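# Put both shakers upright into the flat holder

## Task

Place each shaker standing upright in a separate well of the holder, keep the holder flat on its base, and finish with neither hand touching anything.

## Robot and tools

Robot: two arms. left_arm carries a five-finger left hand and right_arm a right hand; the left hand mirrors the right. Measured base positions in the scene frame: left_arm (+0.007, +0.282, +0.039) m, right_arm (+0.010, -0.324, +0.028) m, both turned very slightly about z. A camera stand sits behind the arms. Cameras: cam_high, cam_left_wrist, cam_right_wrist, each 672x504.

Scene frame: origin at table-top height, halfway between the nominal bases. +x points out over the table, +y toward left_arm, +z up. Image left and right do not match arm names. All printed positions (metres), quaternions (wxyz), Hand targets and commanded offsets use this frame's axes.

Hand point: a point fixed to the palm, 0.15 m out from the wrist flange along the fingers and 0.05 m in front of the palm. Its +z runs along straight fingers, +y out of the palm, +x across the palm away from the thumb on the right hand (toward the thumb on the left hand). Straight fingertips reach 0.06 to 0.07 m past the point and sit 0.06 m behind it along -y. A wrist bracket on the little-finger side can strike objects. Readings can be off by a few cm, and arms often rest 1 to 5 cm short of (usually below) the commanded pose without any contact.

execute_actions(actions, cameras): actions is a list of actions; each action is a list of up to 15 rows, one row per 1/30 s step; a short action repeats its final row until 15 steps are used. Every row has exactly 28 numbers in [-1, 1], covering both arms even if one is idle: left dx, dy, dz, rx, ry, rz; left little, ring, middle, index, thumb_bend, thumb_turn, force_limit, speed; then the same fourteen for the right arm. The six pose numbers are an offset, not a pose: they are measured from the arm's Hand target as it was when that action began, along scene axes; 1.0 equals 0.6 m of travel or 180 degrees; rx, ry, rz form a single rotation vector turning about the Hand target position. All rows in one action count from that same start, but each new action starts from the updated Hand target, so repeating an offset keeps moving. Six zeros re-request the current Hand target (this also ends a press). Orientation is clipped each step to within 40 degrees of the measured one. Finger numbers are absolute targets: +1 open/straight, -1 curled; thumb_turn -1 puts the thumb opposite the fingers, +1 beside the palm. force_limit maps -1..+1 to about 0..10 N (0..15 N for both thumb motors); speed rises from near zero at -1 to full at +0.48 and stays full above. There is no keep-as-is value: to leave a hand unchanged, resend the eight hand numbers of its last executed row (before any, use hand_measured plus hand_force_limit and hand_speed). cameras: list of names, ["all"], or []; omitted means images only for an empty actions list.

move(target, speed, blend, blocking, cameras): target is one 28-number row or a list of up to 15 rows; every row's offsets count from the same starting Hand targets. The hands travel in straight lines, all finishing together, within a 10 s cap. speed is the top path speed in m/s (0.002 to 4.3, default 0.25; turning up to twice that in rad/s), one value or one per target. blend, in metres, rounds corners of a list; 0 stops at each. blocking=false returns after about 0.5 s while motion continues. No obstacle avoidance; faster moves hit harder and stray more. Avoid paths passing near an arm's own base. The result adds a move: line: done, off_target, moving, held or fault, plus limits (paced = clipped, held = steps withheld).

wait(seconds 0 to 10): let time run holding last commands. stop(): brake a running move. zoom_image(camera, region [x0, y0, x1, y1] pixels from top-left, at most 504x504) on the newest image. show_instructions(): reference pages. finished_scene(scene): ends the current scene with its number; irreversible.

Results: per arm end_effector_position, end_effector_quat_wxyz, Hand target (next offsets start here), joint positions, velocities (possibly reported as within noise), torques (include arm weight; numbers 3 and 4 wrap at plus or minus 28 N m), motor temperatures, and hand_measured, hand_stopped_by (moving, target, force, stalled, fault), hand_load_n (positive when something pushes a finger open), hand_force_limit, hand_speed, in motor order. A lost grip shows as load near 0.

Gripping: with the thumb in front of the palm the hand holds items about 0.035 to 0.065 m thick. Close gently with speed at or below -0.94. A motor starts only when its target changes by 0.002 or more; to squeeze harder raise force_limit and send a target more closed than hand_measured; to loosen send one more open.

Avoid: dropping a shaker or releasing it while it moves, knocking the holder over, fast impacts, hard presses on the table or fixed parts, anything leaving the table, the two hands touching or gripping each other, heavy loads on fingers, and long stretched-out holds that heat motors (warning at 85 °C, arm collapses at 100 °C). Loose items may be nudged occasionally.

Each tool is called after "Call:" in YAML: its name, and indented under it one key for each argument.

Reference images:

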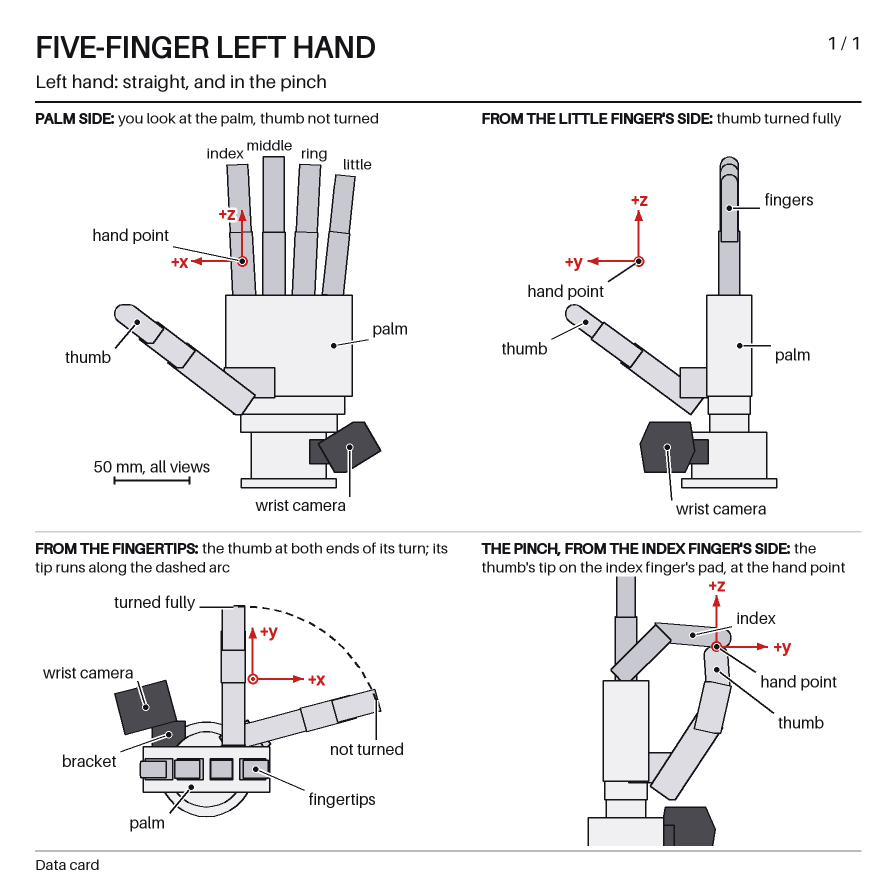

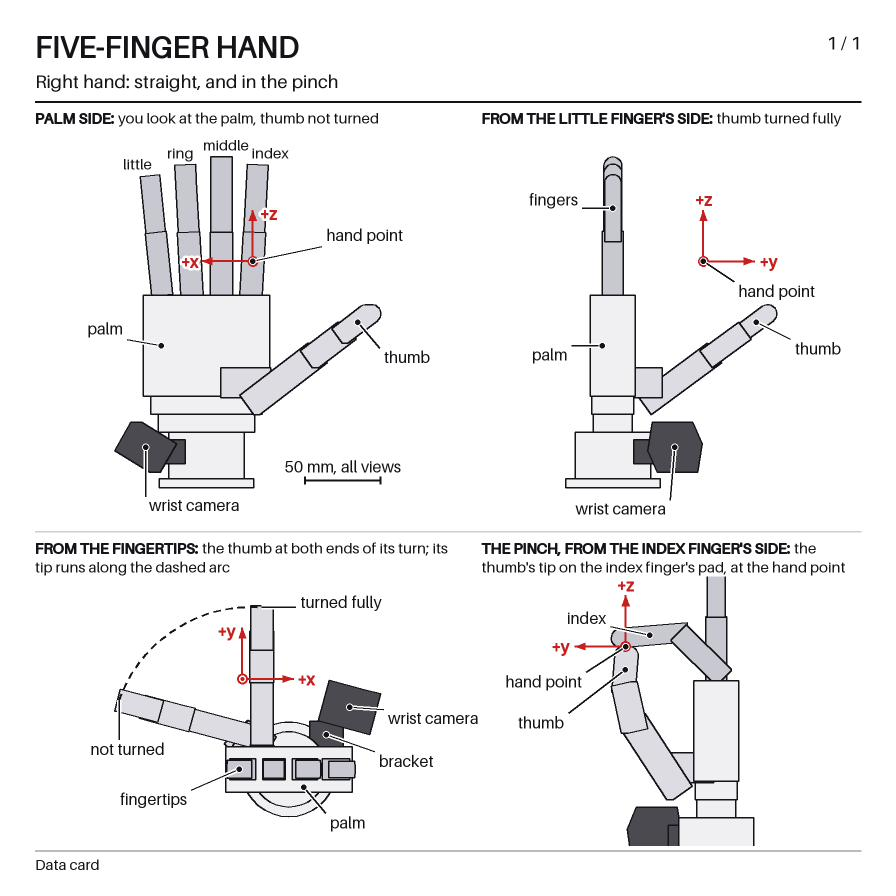

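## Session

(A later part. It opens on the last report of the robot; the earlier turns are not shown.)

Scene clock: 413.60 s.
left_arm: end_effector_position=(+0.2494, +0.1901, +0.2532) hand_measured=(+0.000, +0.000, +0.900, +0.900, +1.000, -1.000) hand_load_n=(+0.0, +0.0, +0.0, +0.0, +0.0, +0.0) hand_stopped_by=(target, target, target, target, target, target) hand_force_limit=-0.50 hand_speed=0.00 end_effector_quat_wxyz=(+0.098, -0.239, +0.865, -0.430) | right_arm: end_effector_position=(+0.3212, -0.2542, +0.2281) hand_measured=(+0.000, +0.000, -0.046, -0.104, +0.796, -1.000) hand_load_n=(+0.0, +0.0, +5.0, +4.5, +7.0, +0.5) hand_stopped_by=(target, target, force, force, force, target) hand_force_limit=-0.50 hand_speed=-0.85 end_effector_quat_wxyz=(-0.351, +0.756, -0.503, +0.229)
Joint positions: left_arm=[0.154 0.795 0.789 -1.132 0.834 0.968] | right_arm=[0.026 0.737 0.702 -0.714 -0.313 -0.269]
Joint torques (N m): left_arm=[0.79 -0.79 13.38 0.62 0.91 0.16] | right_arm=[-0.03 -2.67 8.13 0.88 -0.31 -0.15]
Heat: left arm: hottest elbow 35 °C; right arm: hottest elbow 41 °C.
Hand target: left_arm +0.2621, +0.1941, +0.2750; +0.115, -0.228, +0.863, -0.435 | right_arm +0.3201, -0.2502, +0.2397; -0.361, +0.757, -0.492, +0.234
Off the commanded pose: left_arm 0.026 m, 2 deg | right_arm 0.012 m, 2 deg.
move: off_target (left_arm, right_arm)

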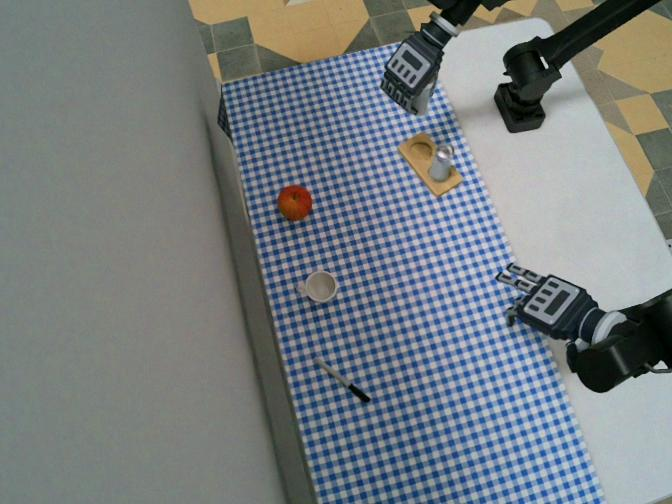

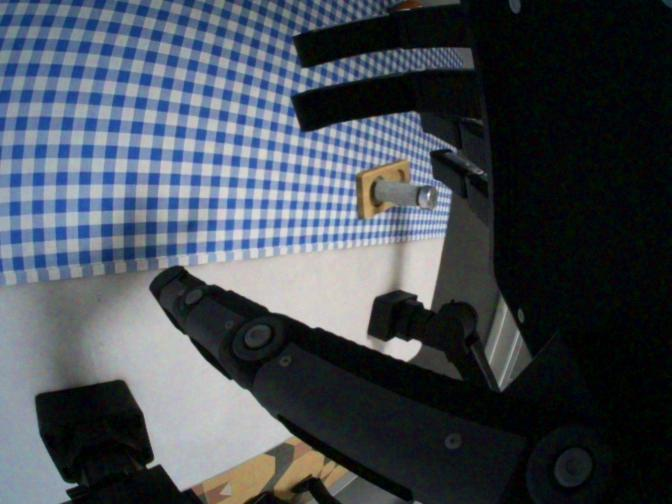

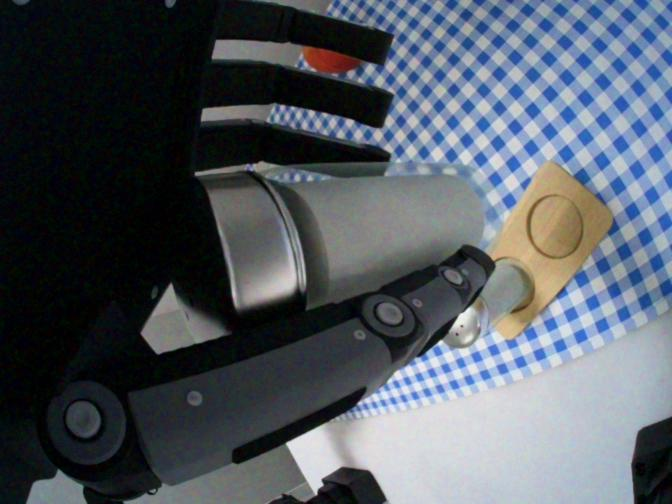

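Call:
move:
  target:
    - [0,0,0,0,0,0,0,0,0.9,0.9,1,-1,-0.5,0,-0.016,0,-0.165,0,0,0,0,0,-0.7,-0.5,0.4,-1,-0.5,-0.85]
  cameras: ["cam_right_wrist","cam_high"]
  speed: 0.15

Call:
zoom_image:
  camera: "cam_high"
  region: [390, 110, 490, 200]

Scene clock: 432.83 s.
left_arm: end_effector_position=(+0.2494, +0.1899, +0.2534) hand_measured=(+0.000, +0.000, +0.900, +0.900, +1.000, -1.000) hand_load_n=(+0.0, +0.0, +0.0, -0.5, +0.0, +0.0) hand_stopped_by=(target, target, target, target, target, target) hand_force_limit=-0.50 hand_speed=0.00 end_effector_quat_wxyz=(+0.098, -0.239, +0.865, -0.431) | right_arm: end_effector_position=(+0.2972, -0.2542, +0.1287) hand_measured=(+0.000, +0.000, -0.046, -0.104, +0.796, -1.000) hand_load_n=(+0.0, +0.0, +5.0, +4.5, +7.0, +0.5) hand_stopped_by=(target, target, force, force, force, target) hand_force_limit=-0.50 hand_speed=-0.85 end_effector_quat_wxyz=(-0.343, +0.760, -0.507, +0.218)
Joint positions: left_arm=[0.155 0.795 0.789 -1.132 0.835 0.968] | right_arm=[0.026 0.73 0.446 -0.496 -0.313 -0.272]
Joint torques (N m): left_arm=[0.97 -1.26 13.41 0.64 0.94 0.12] | right_arm=[-0.38 -0.56 7.77 2.45 -0.36 -0.15]
Heat: left arm: hottest elbow 37 °C; right arm: hottest elbow 39 °C.
Hand target: left_arm +0.2621, +0.1942, +0.2750; +0.115, -0.228, +0.863, -0.435 | right_arm +0.3105, -0.2502, +0.1408; -0.361, +0.757, -0.492, +0.234
Off the commanded pose: left_arm 0.025 m, 2 deg | right_arm 0.018 m, 3 deg.
move: off_target (left_arm, right_arm)
Images, in order (width x height): cam_high 672x504, cam_right_wrist 672x504.

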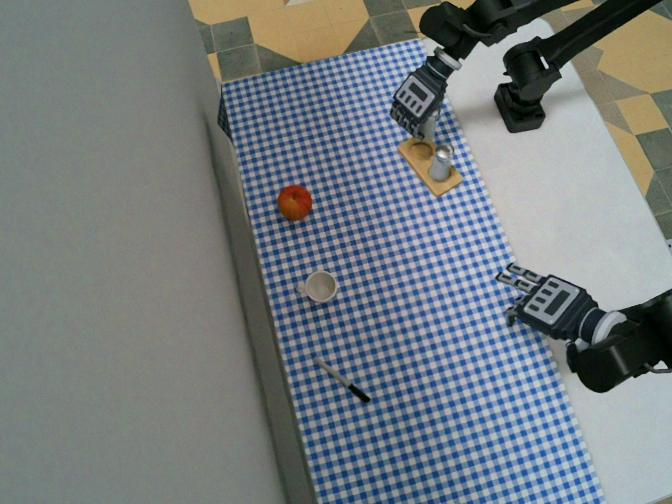

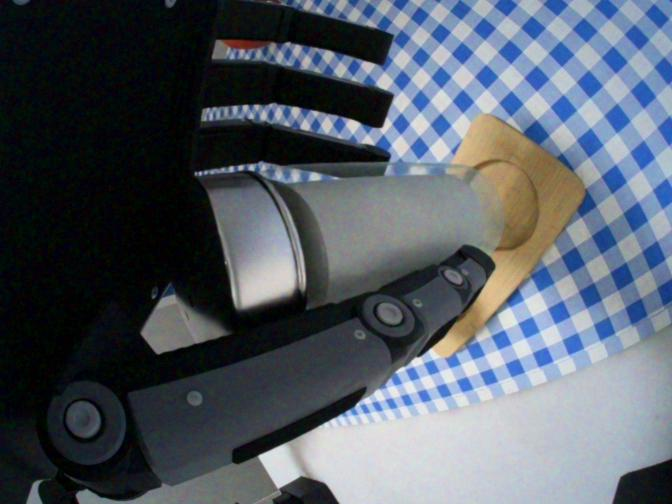

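Scaled by 5.040 from the camera's 672x504 image, which has a finer 960x720 frame.

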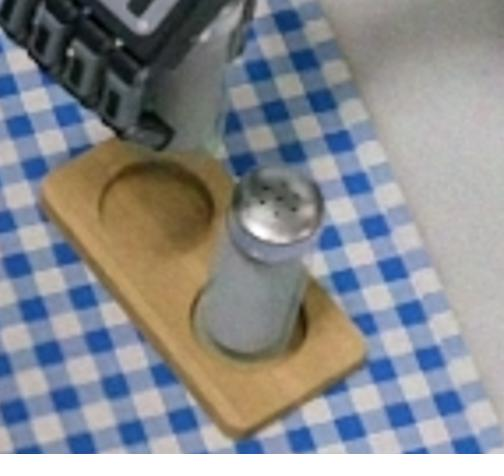

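Call:
move:
  target:
    - [0,0,0,0,0,0,0,0,0.9,0.9,1,-1,-0.5,0,0.012,0.002,-0.058,-0.003,-0.0092,0,0,0,-0.7,-0.5,0.4,-1,-0.5,-0.85]
  cameras: ["cam_right_wrist","cam_high"]
  speed: 0.1

Call:
zoom_image:
  camera: "cam_high"
  region: [390, 110, 490, 200]

Call:
zoom_image:
  camera: "cam_right_wrist"
  region: [380, 120, 640, 320]

Scene clock: 460.53 s.
left_arm: end_effector_position=(+0.2494, +0.1899, +0.2534) hand_measured=(+0.000, +0.000, +0.900, +0.900, +1.000, -1.000) hand_load_n=(+0.0, +0.0, +0.0, -0.5, +0.0, +0.0) hand_stopped_by=(target, target, target, target, target, target) hand_force_limit=-0.50 hand_speed=0.00 end_effector_quat_wxyz=(+0.098, -0.239, +0.865, -0.431) | right_arm: end_effector_position=(+0.3034, -0.2521, +0.0944) hand_measured=(+0.000, +0.000, -0.046, -0.104, +0.796, -1.000) hand_load_n=(+0.0, +0.0, +5.0, +4.0, +7.0, +0.5) hand_stopped_by=(target, target, force, force, force, target) hand_force_limit=-0.50 hand_speed=-0.85 end_effector_quat_wxyz=(-0.350, +0.759, -0.499, +0.228)
Joint positions: left_arm=[0.155 0.795 0.789 -1.132 0.835 0.968] | right_arm=[0.037 0.794 0.364 -0.322 -0.306 -0.272]
Joint torques (N m): left_arm=[0.62 -0.79 13.39 0.68 0.93 0.14] | right_arm=[0.03 -0.85 7.41 2.65 0.02 -0.11]
Motor temperatures (°C): left_arm=[23 25 39 24 26 24] | right_arm=[26 25 37 22 24 25]
Heat: left arm: hottest elbow 39 °C; right arm: hottest elbow 37 °C.
Hand target: left_arm +0.2621, +0.1942, +0.2750; +0.115, -0.228, +0.863, -0.435 | right_arm +0.3176, -0.2489, +0.1059; -0.365, +0.756, -0.485, +0.247
Off the commanded pose: left_arm 0.025 m, 2 deg | right_arm 0.019 m, 3 deg.
move: off_target (left_arm, right_arm)
Images, in order (width x height): cam_high 672x504, cam_right_wrist 672x504.

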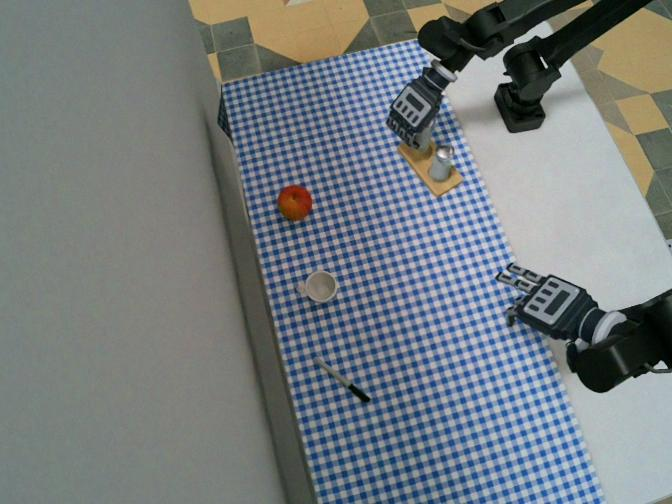

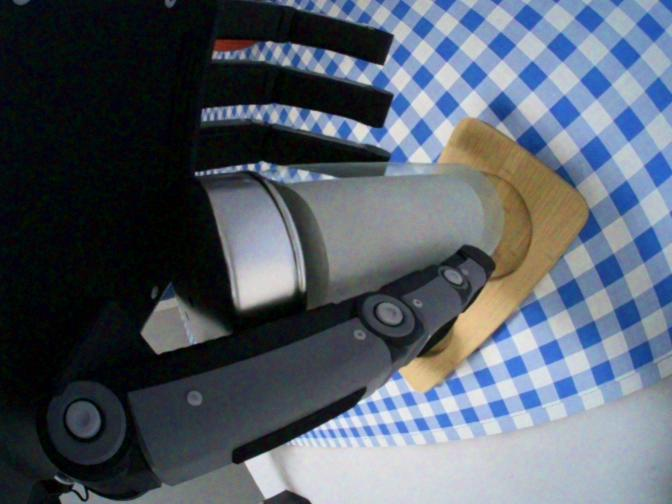

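Scaled by 5.040 from the camera's 672x504 image, which has a finer 960x720 frame.

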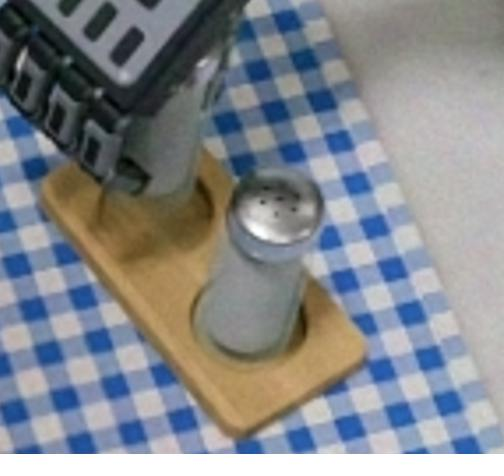

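Scaled by 1.938 from the camera's 672x504 image, which has a finer 960x720 frame.

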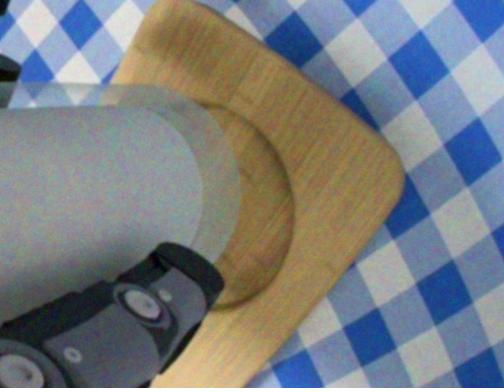

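Call:
zoom_image:
  camera: "cam_high"
  region: [395, 120, 445, 170]

Scaled by 10.080 from the camera's 672x504 image, which has a finer 960x720 frame.

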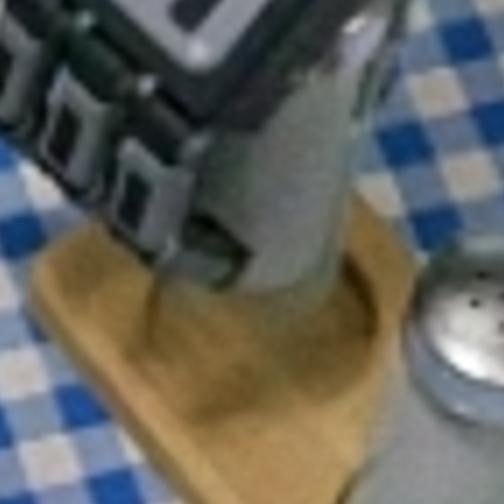

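Call:
move:
  target:
    - [0,0,0,0,0,0,0,0,0.9,0.9,1,-1,-0.5,0,-0.004,0.003,-0.028,0,0,0,0,0,-0.7,-0.5,0.4,-1,-0.5,-0.85]
  cameras: ["cam_right_wrist","cam_high"]
  speed: 0.06

Call:
zoom_image:
  camera: "cam_high"
  region: [395, 120, 445, 170]

Call:
zoom_image:
  camera: "cam_right_wrist"
  region: [380, 120, 640, 320]

Scene clock: 488.77 s.
left_arm: end_effector_position=(+0.2494, +0.1899, +0.2534) hand_measured=(+0.000, +0.000, +0.900, +0.900, +1.000, -1.000) hand_load_n=(+0.0, +0.0, +0.0, +0.0, +0.0, +0.0) hand_stopped_by=(target, target, target, target, target, target) hand_force_limit=-0.50 hand_speed=0.00 end_effector_quat_wxyz=(+0.098, -0.239, +0.865, -0.431) | right_arm: end_effector_position=(+0.3010, -0.2508, +0.0780) hand_measured=(+0.000, +0.000, -0.046, -0.104, +0.796, -1.000) hand_load_n=(+0.0, +0.0, +5.0, +4.0, +7.0, +0.0) hand_stopped_by=(target, target, force, force, force, target) hand_force_limit=-0.50 hand_speed=-0.85 end_effector_quat_wxyz=(-0.349, +0.761, -0.497, +0.230)
Joint positions: left_arm=[0.155 0.795 0.789 -1.132 0.835 0.968] | right_arm=[0.046 0.82 0.326 -0.256 -0.3 -0.272]
Joint torques (N m): left_arm=[0.67 -0.79 13.34 0.68 0.91 0.14] | right_arm=[-0.26 -0.97 7.13 2.56 0.01 -0.05]
Heat: left arm: hottest elbow 40 °C; right arm: hottest elbow 35 °C.
Hand target: left_arm +0.2621, +0.1942, +0.2750; +0.115, -0.228, +0.863, -0.435 | right_arm +0.3153, -0.2471, +0.0892; -0.365, +0.755, -0.485, +0.247
Off the commanded pose: left_arm 0.025 m, 2 deg | right_arm 0.018 m, 3 deg.
move: off_target (left_arm, right_arm)
Images, in order (width x height): cam_high 672x504, cam_right_wrist 672x504.

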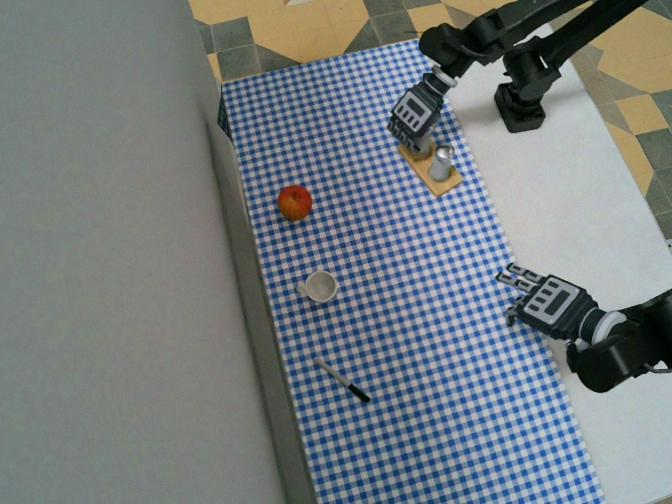

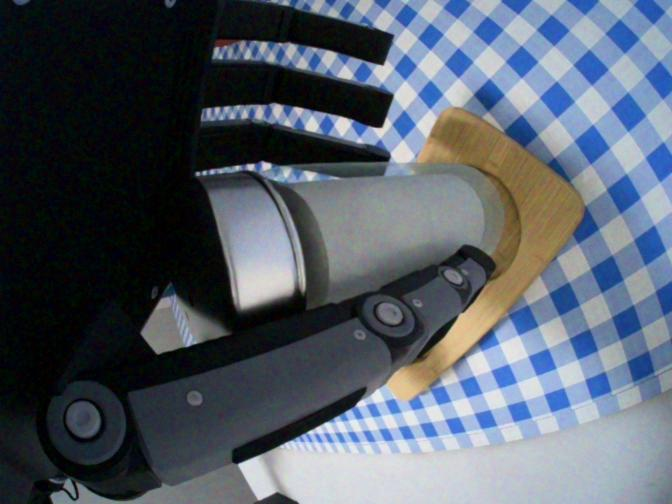

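Scaled by 10.080 from the camera's 672x504 image, which has a finer 960x720 frame.

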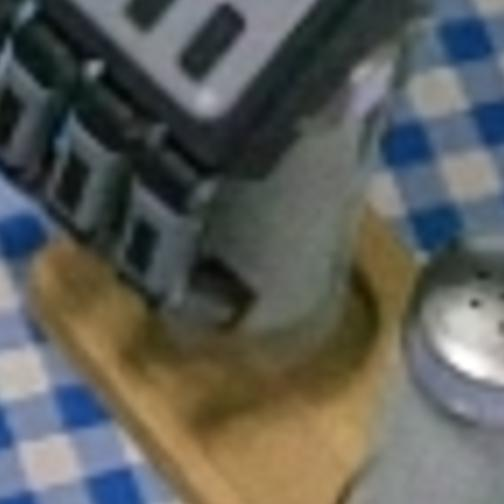

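Scaled by 1.938 from the camera's 672x504 image, which has a finer 960x720 frame.

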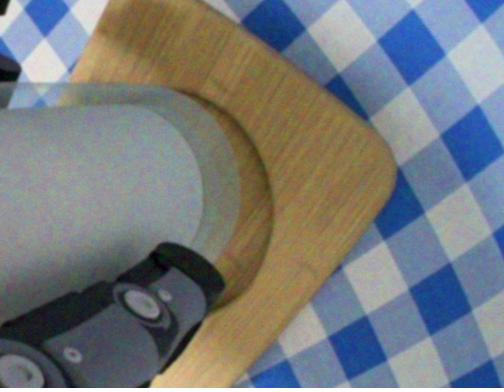

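Call:
move:
  target:
    - [0,0,0,0,0,0,0,0,0.9,0.9,1,-1,-0.5,0,0.0,0.004,-0.017,0,0,0,0,0,-0.7,-0.5,0.4,-1,-0.5,-0.85]
  cameras: ["cam_right_wrist","cam_high"]
  speed: 0.06

Call:
zoom_image:
  camera: "cam_high"
  region: [395, 120, 445, 170]

Call:
zoom_image:
  camera: "cam_right_wrist"
  region: [380, 120, 640, 320]

Scene clock: 496.77 s.
left_arm: end_effector_position=(+0.2494, +0.1899, +0.2534) hand_measured=(+0.000, +0.000, +0.900, +0.900, +1.000, -1.000) hand_load_n=(+0.0, +0.0, +0.0, +0.0, +0.0, +0.0) hand_stopped_by=(target, target, target, target, target, target) hand_force_limit=-0.50 hand_speed=0.00 end_effector_quat_wxyz=(+0.098, -0.239, +0.865, -0.431) | right_arm: end_effector_position=(+0.3009, -0.2489, +0.0679) hand_measured=(+0.000, +0.000, -0.046, -0.104, +0.796, -1.000) hand_load_n=(+0.0, +0.0, +5.0, +4.5, +7.0, +0.5) hand_stopped_by=(target, target, force, force, force, target) hand_force_limit=-0.50 hand_speed=-0.85 end_effector_quat_wxyz=(-0.348, +0.763, -0.494, +0.231)
Joint positions: left_arm=[0.155 0.795 0.789 -1.132 0.835 0.968] | right_arm=[0.057 0.847 0.305 -0.207 -0.293 -0.272]
Joint torques (N m): left_arm=[0.67 -1.2 13.49 0.72 0.92 0.12] | right_arm=[0.03 -1.03 6.91 2.61 0.02 0.01]
Heat: left arm: hottest elbow 40 °C; right arm: hottest elbow 35 °C.
Hand target: left_arm +0.2621, +0.1942, +0.2750; +0.115, -0.228, +0.863, -0.435 | right_arm +0.3152, -0.2447, +0.0789; -0.365, +0.755, -0.485, +0.247
Off the commanded pose: left_arm 0.025 m, 2 deg | right_arm 0.019 m, 3 deg.
move: off_target (left_arm, right_arm)
Images, in order (width x height): cam_high 672x504, cam_right_wrist 672x504.

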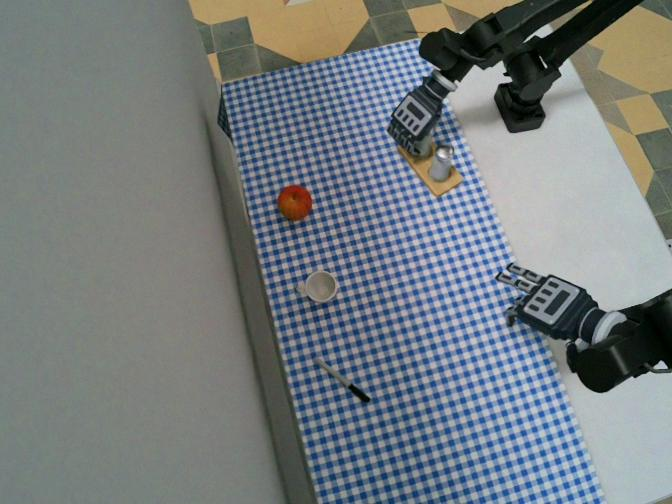

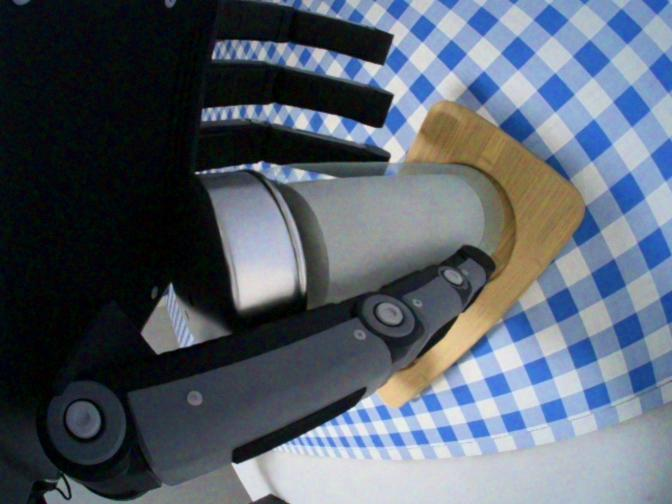

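Scaled by 10.080 from the camera's 672x504 image, which has a finer 960x720 frame.

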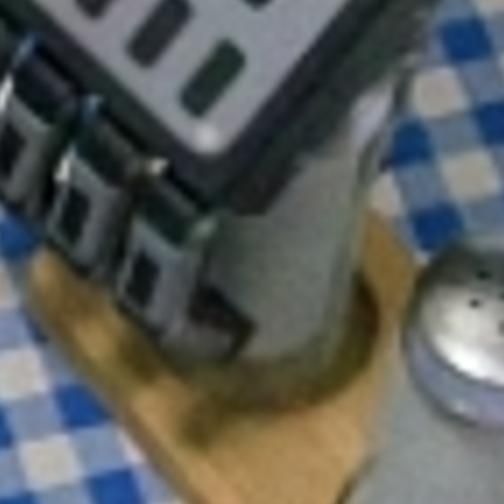

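Scaled by 1.938 from the camera's 672x504 image, which has a finer 960x720 frame.

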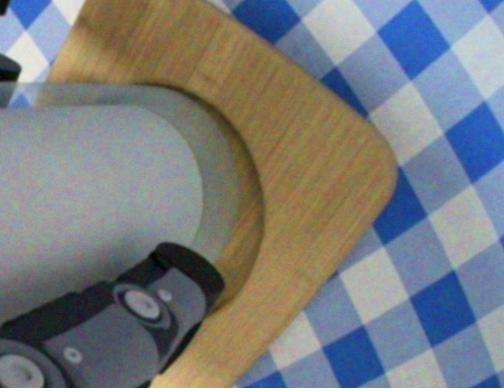

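Call:
move:
  target:
    - [0,0,0,0,0,0,0,0,0.9,0.9,1,-1,-0.5,0,0,0,-0.006,0,0,0,0,0,-0.7,-0.5,0.4,-1,-0.5,-0.85]
    - [0,0,0,0,0,0,0,0,0.9,0.9,1,-1,-0.5,0,0,0,-0.006,0,0,0,0,0,0.5,0.5,1,-1,-0.5,-0.9]
  cameras: ["cam_right_wrist","cam_high"]
  speed: 0.06

Scene clock: 506.63 s.
left_arm: end_effector_position=(+0.2494, +0.1899, +0.2534) hand_measured=(+0.000, +0.000, +0.900, +0.900, +1.000, -1.000) hand_load_n=(+0.0, +0.0, +0.0, +0.0, -0.5, +0.0) hand_stopped_by=(target, target, target, target, target, target) hand_force_limit=-0.50 hand_speed=0.00 end_effector_quat_wxyz=(+0.098, -0.239, +0.865, -0.431) | right_arm: end_effector_position=(+0.3039, -0.2483, +0.0665) hand_measured=(+0.000, +0.000, +0.500, +0.500, +1.000, -1.000) hand_load_n=(+0.0, +0.0, +0.0, +0.0, +0.0, +0.0) hand_stopped_by=(target, target, target, target, target, target) hand_force_limit=-0.50 hand_speed=-0.90 end_effector_quat_wxyz=(-0.352, +0.760, -0.494, +0.235)
Joint positions: left_arm=[0.155 0.795 0.789 -1.132 0.835 0.968] | right_arm=[0.058 0.858 0.299 -0.176 -0.293 -0.266]
Joint torques (N m): left_arm=[0.67 -1.08 13.41 0.66 0.93 0.16] | right_arm=[0.09 -0.79 6.93 2.32 0.06 0.05]
Heat: left arm: hottest elbow 41 °C; right arm: hottest elbow 35 °C.
Hand target: left_arm +0.2621, +0.1942, +0.2750; +0.115, -0.228, +0.863, -0.435 | right_arm +0.3154, -0.2447, +0.0754; -0.365, +0.755, -0.485, +0.247
Off the commanded pose: left_arm 0.025 m, 2 deg | right_arm 0.015 m, 2 deg.
move: off_target (left_arm, right_arm); target 2's new numbers were sent with right_arm's hand 0.019 m and 3 deg from that target
Images, in order (width x height): cam_high 672x504, cam_right_wrist 672x504.

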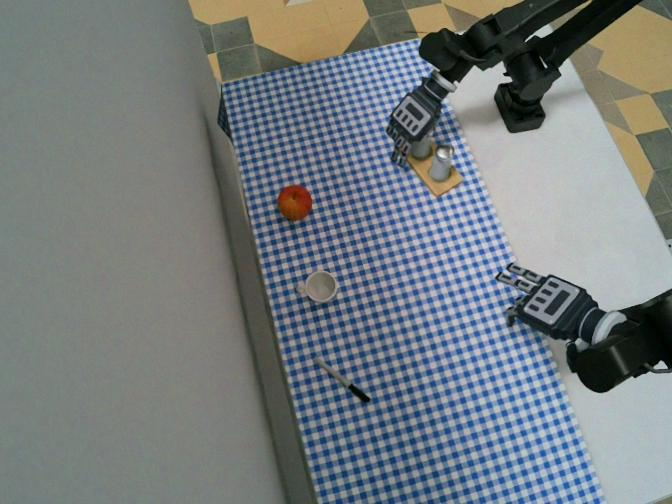

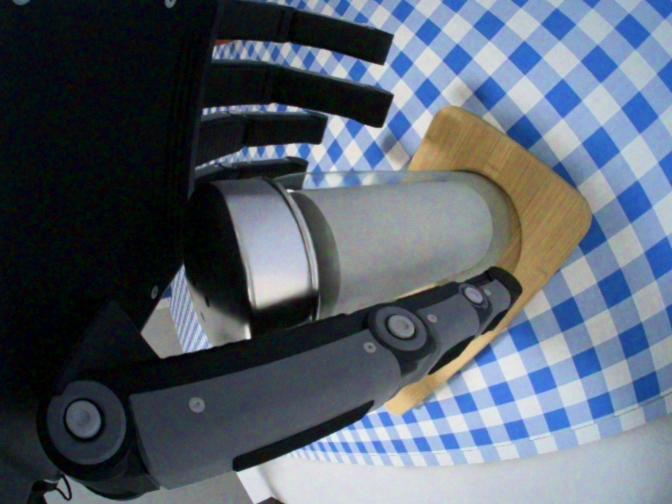

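Call:
move:
  target:
    - [0,0,0,0,0,0,0,0,0.9,0.9,1,-1,-0.5,0,0.005,0.002,0.06,0,0,0,0,0,0.9,0.9,1,-1,-0.5,0]
    - [0,0,0,0,0,0,0,0,0.9,0.9,1,-1,-0.5,0,0.005,0.002,0.3,0,0,0,0,0,0.9,0.9,1,-1,-0.5,0]
    - [0,0,0,0,0,0,0,0,0.9,0.9,1,-1,-0.5,0,0.1,-0.3,0.3,0,0,0,0,0,0.9,0.9,1,-1,-0.5,0]
  blend: [0,0.03,0]
  cameras: ["cam_right_wrist","cam_high"]
  speed: [0.06,0.15,0.3]

Call:
zoom_image:
  camera: "cam_high"
  region: [385, 110, 485, 210]

Scene clock: 520.47 s.
left_arm: end_effector_position=(+0.2494, +0.1899, +0.2534) hand_measured=(+0.000, +0.000, +0.900, +0.900, +1.000, -1.000) hand_load_n=(+0.0, +0.0, +0.0, +0.0, +0.0, +0.0) hand_stopped_by=(target, target, target, target, target, target) hand_force_limit=-0.50 hand_speed=0.00 end_effector_quat_wxyz=(+0.098, -0.239, +0.865, -0.431) | right_arm: end_effector_position=(+0.3650, -0.4170, +0.2356) hand_measured=(+0.000, +0.000, +0.900, +0.900, +1.000, -1.000) hand_load_n=(+0.0, +0.0, +0.0, +0.0, +0.0, +0.0) hand_stopped_by=(target, target, target, target, target, target) hand_force_limit=-0.50 hand_speed=0.00 end_effector_quat_wxyz=(-0.363, +0.753, -0.498, +0.232)
Joint positions: left_arm=[0.155 0.795 0.789 -1.132 0.835 0.968] | right_arm=[-0.531 1.052 0.905 -0.823 -0.704 -0.743]
Joint torques (N m): left_arm=[0.5 -1.26 13.41 0.68 0.94 0.1] | right_arm=[-1.44 -4.13 10.41 0.39 -0.53 -0.18]
Heat: left arm: hottest elbow 41 °C; right arm: hottest elbow 36 °C.
Hand target: left_arm +0.2621, +0.1942, +0.2750; +0.115, -0.228, +0.863, -0.435 | right_arm +0.3753, -0.4247, +0.2552; -0.365, +0.755, -0.485, +0.247
Off the commanded pose: left_arm 0.025 m, 2 deg | right_arm 0.024 m, 2 deg.
move: off_target (left_arm, right_arm)
Images, in order (width x height): cam_high 672x504, cam_right_wrist 672x504.

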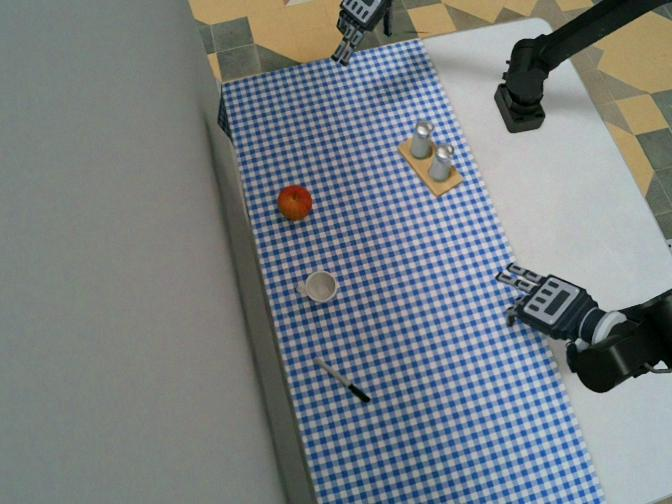

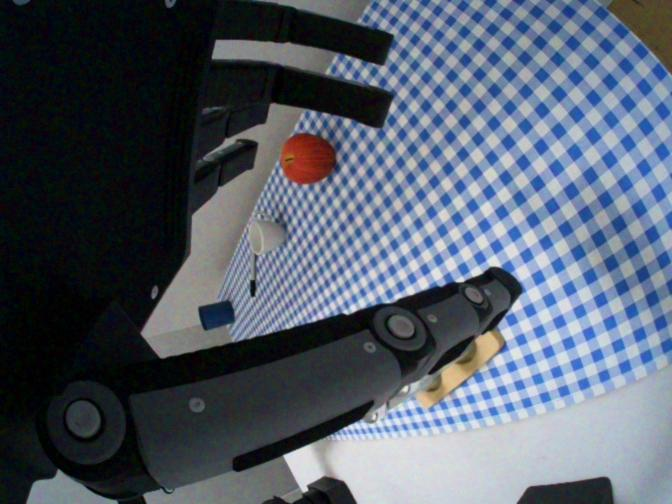

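Scaled by 5.040 from the camera's 672x504 image, which has a finer 960x720 frame.

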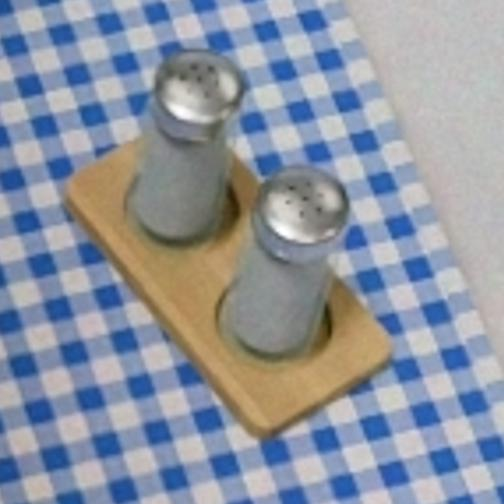

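Both shakers are upright in their wells, the holder is flat, and both hands are clear.

Call:
finished_scene:
  scene: 3

The scene is finished: the task was done.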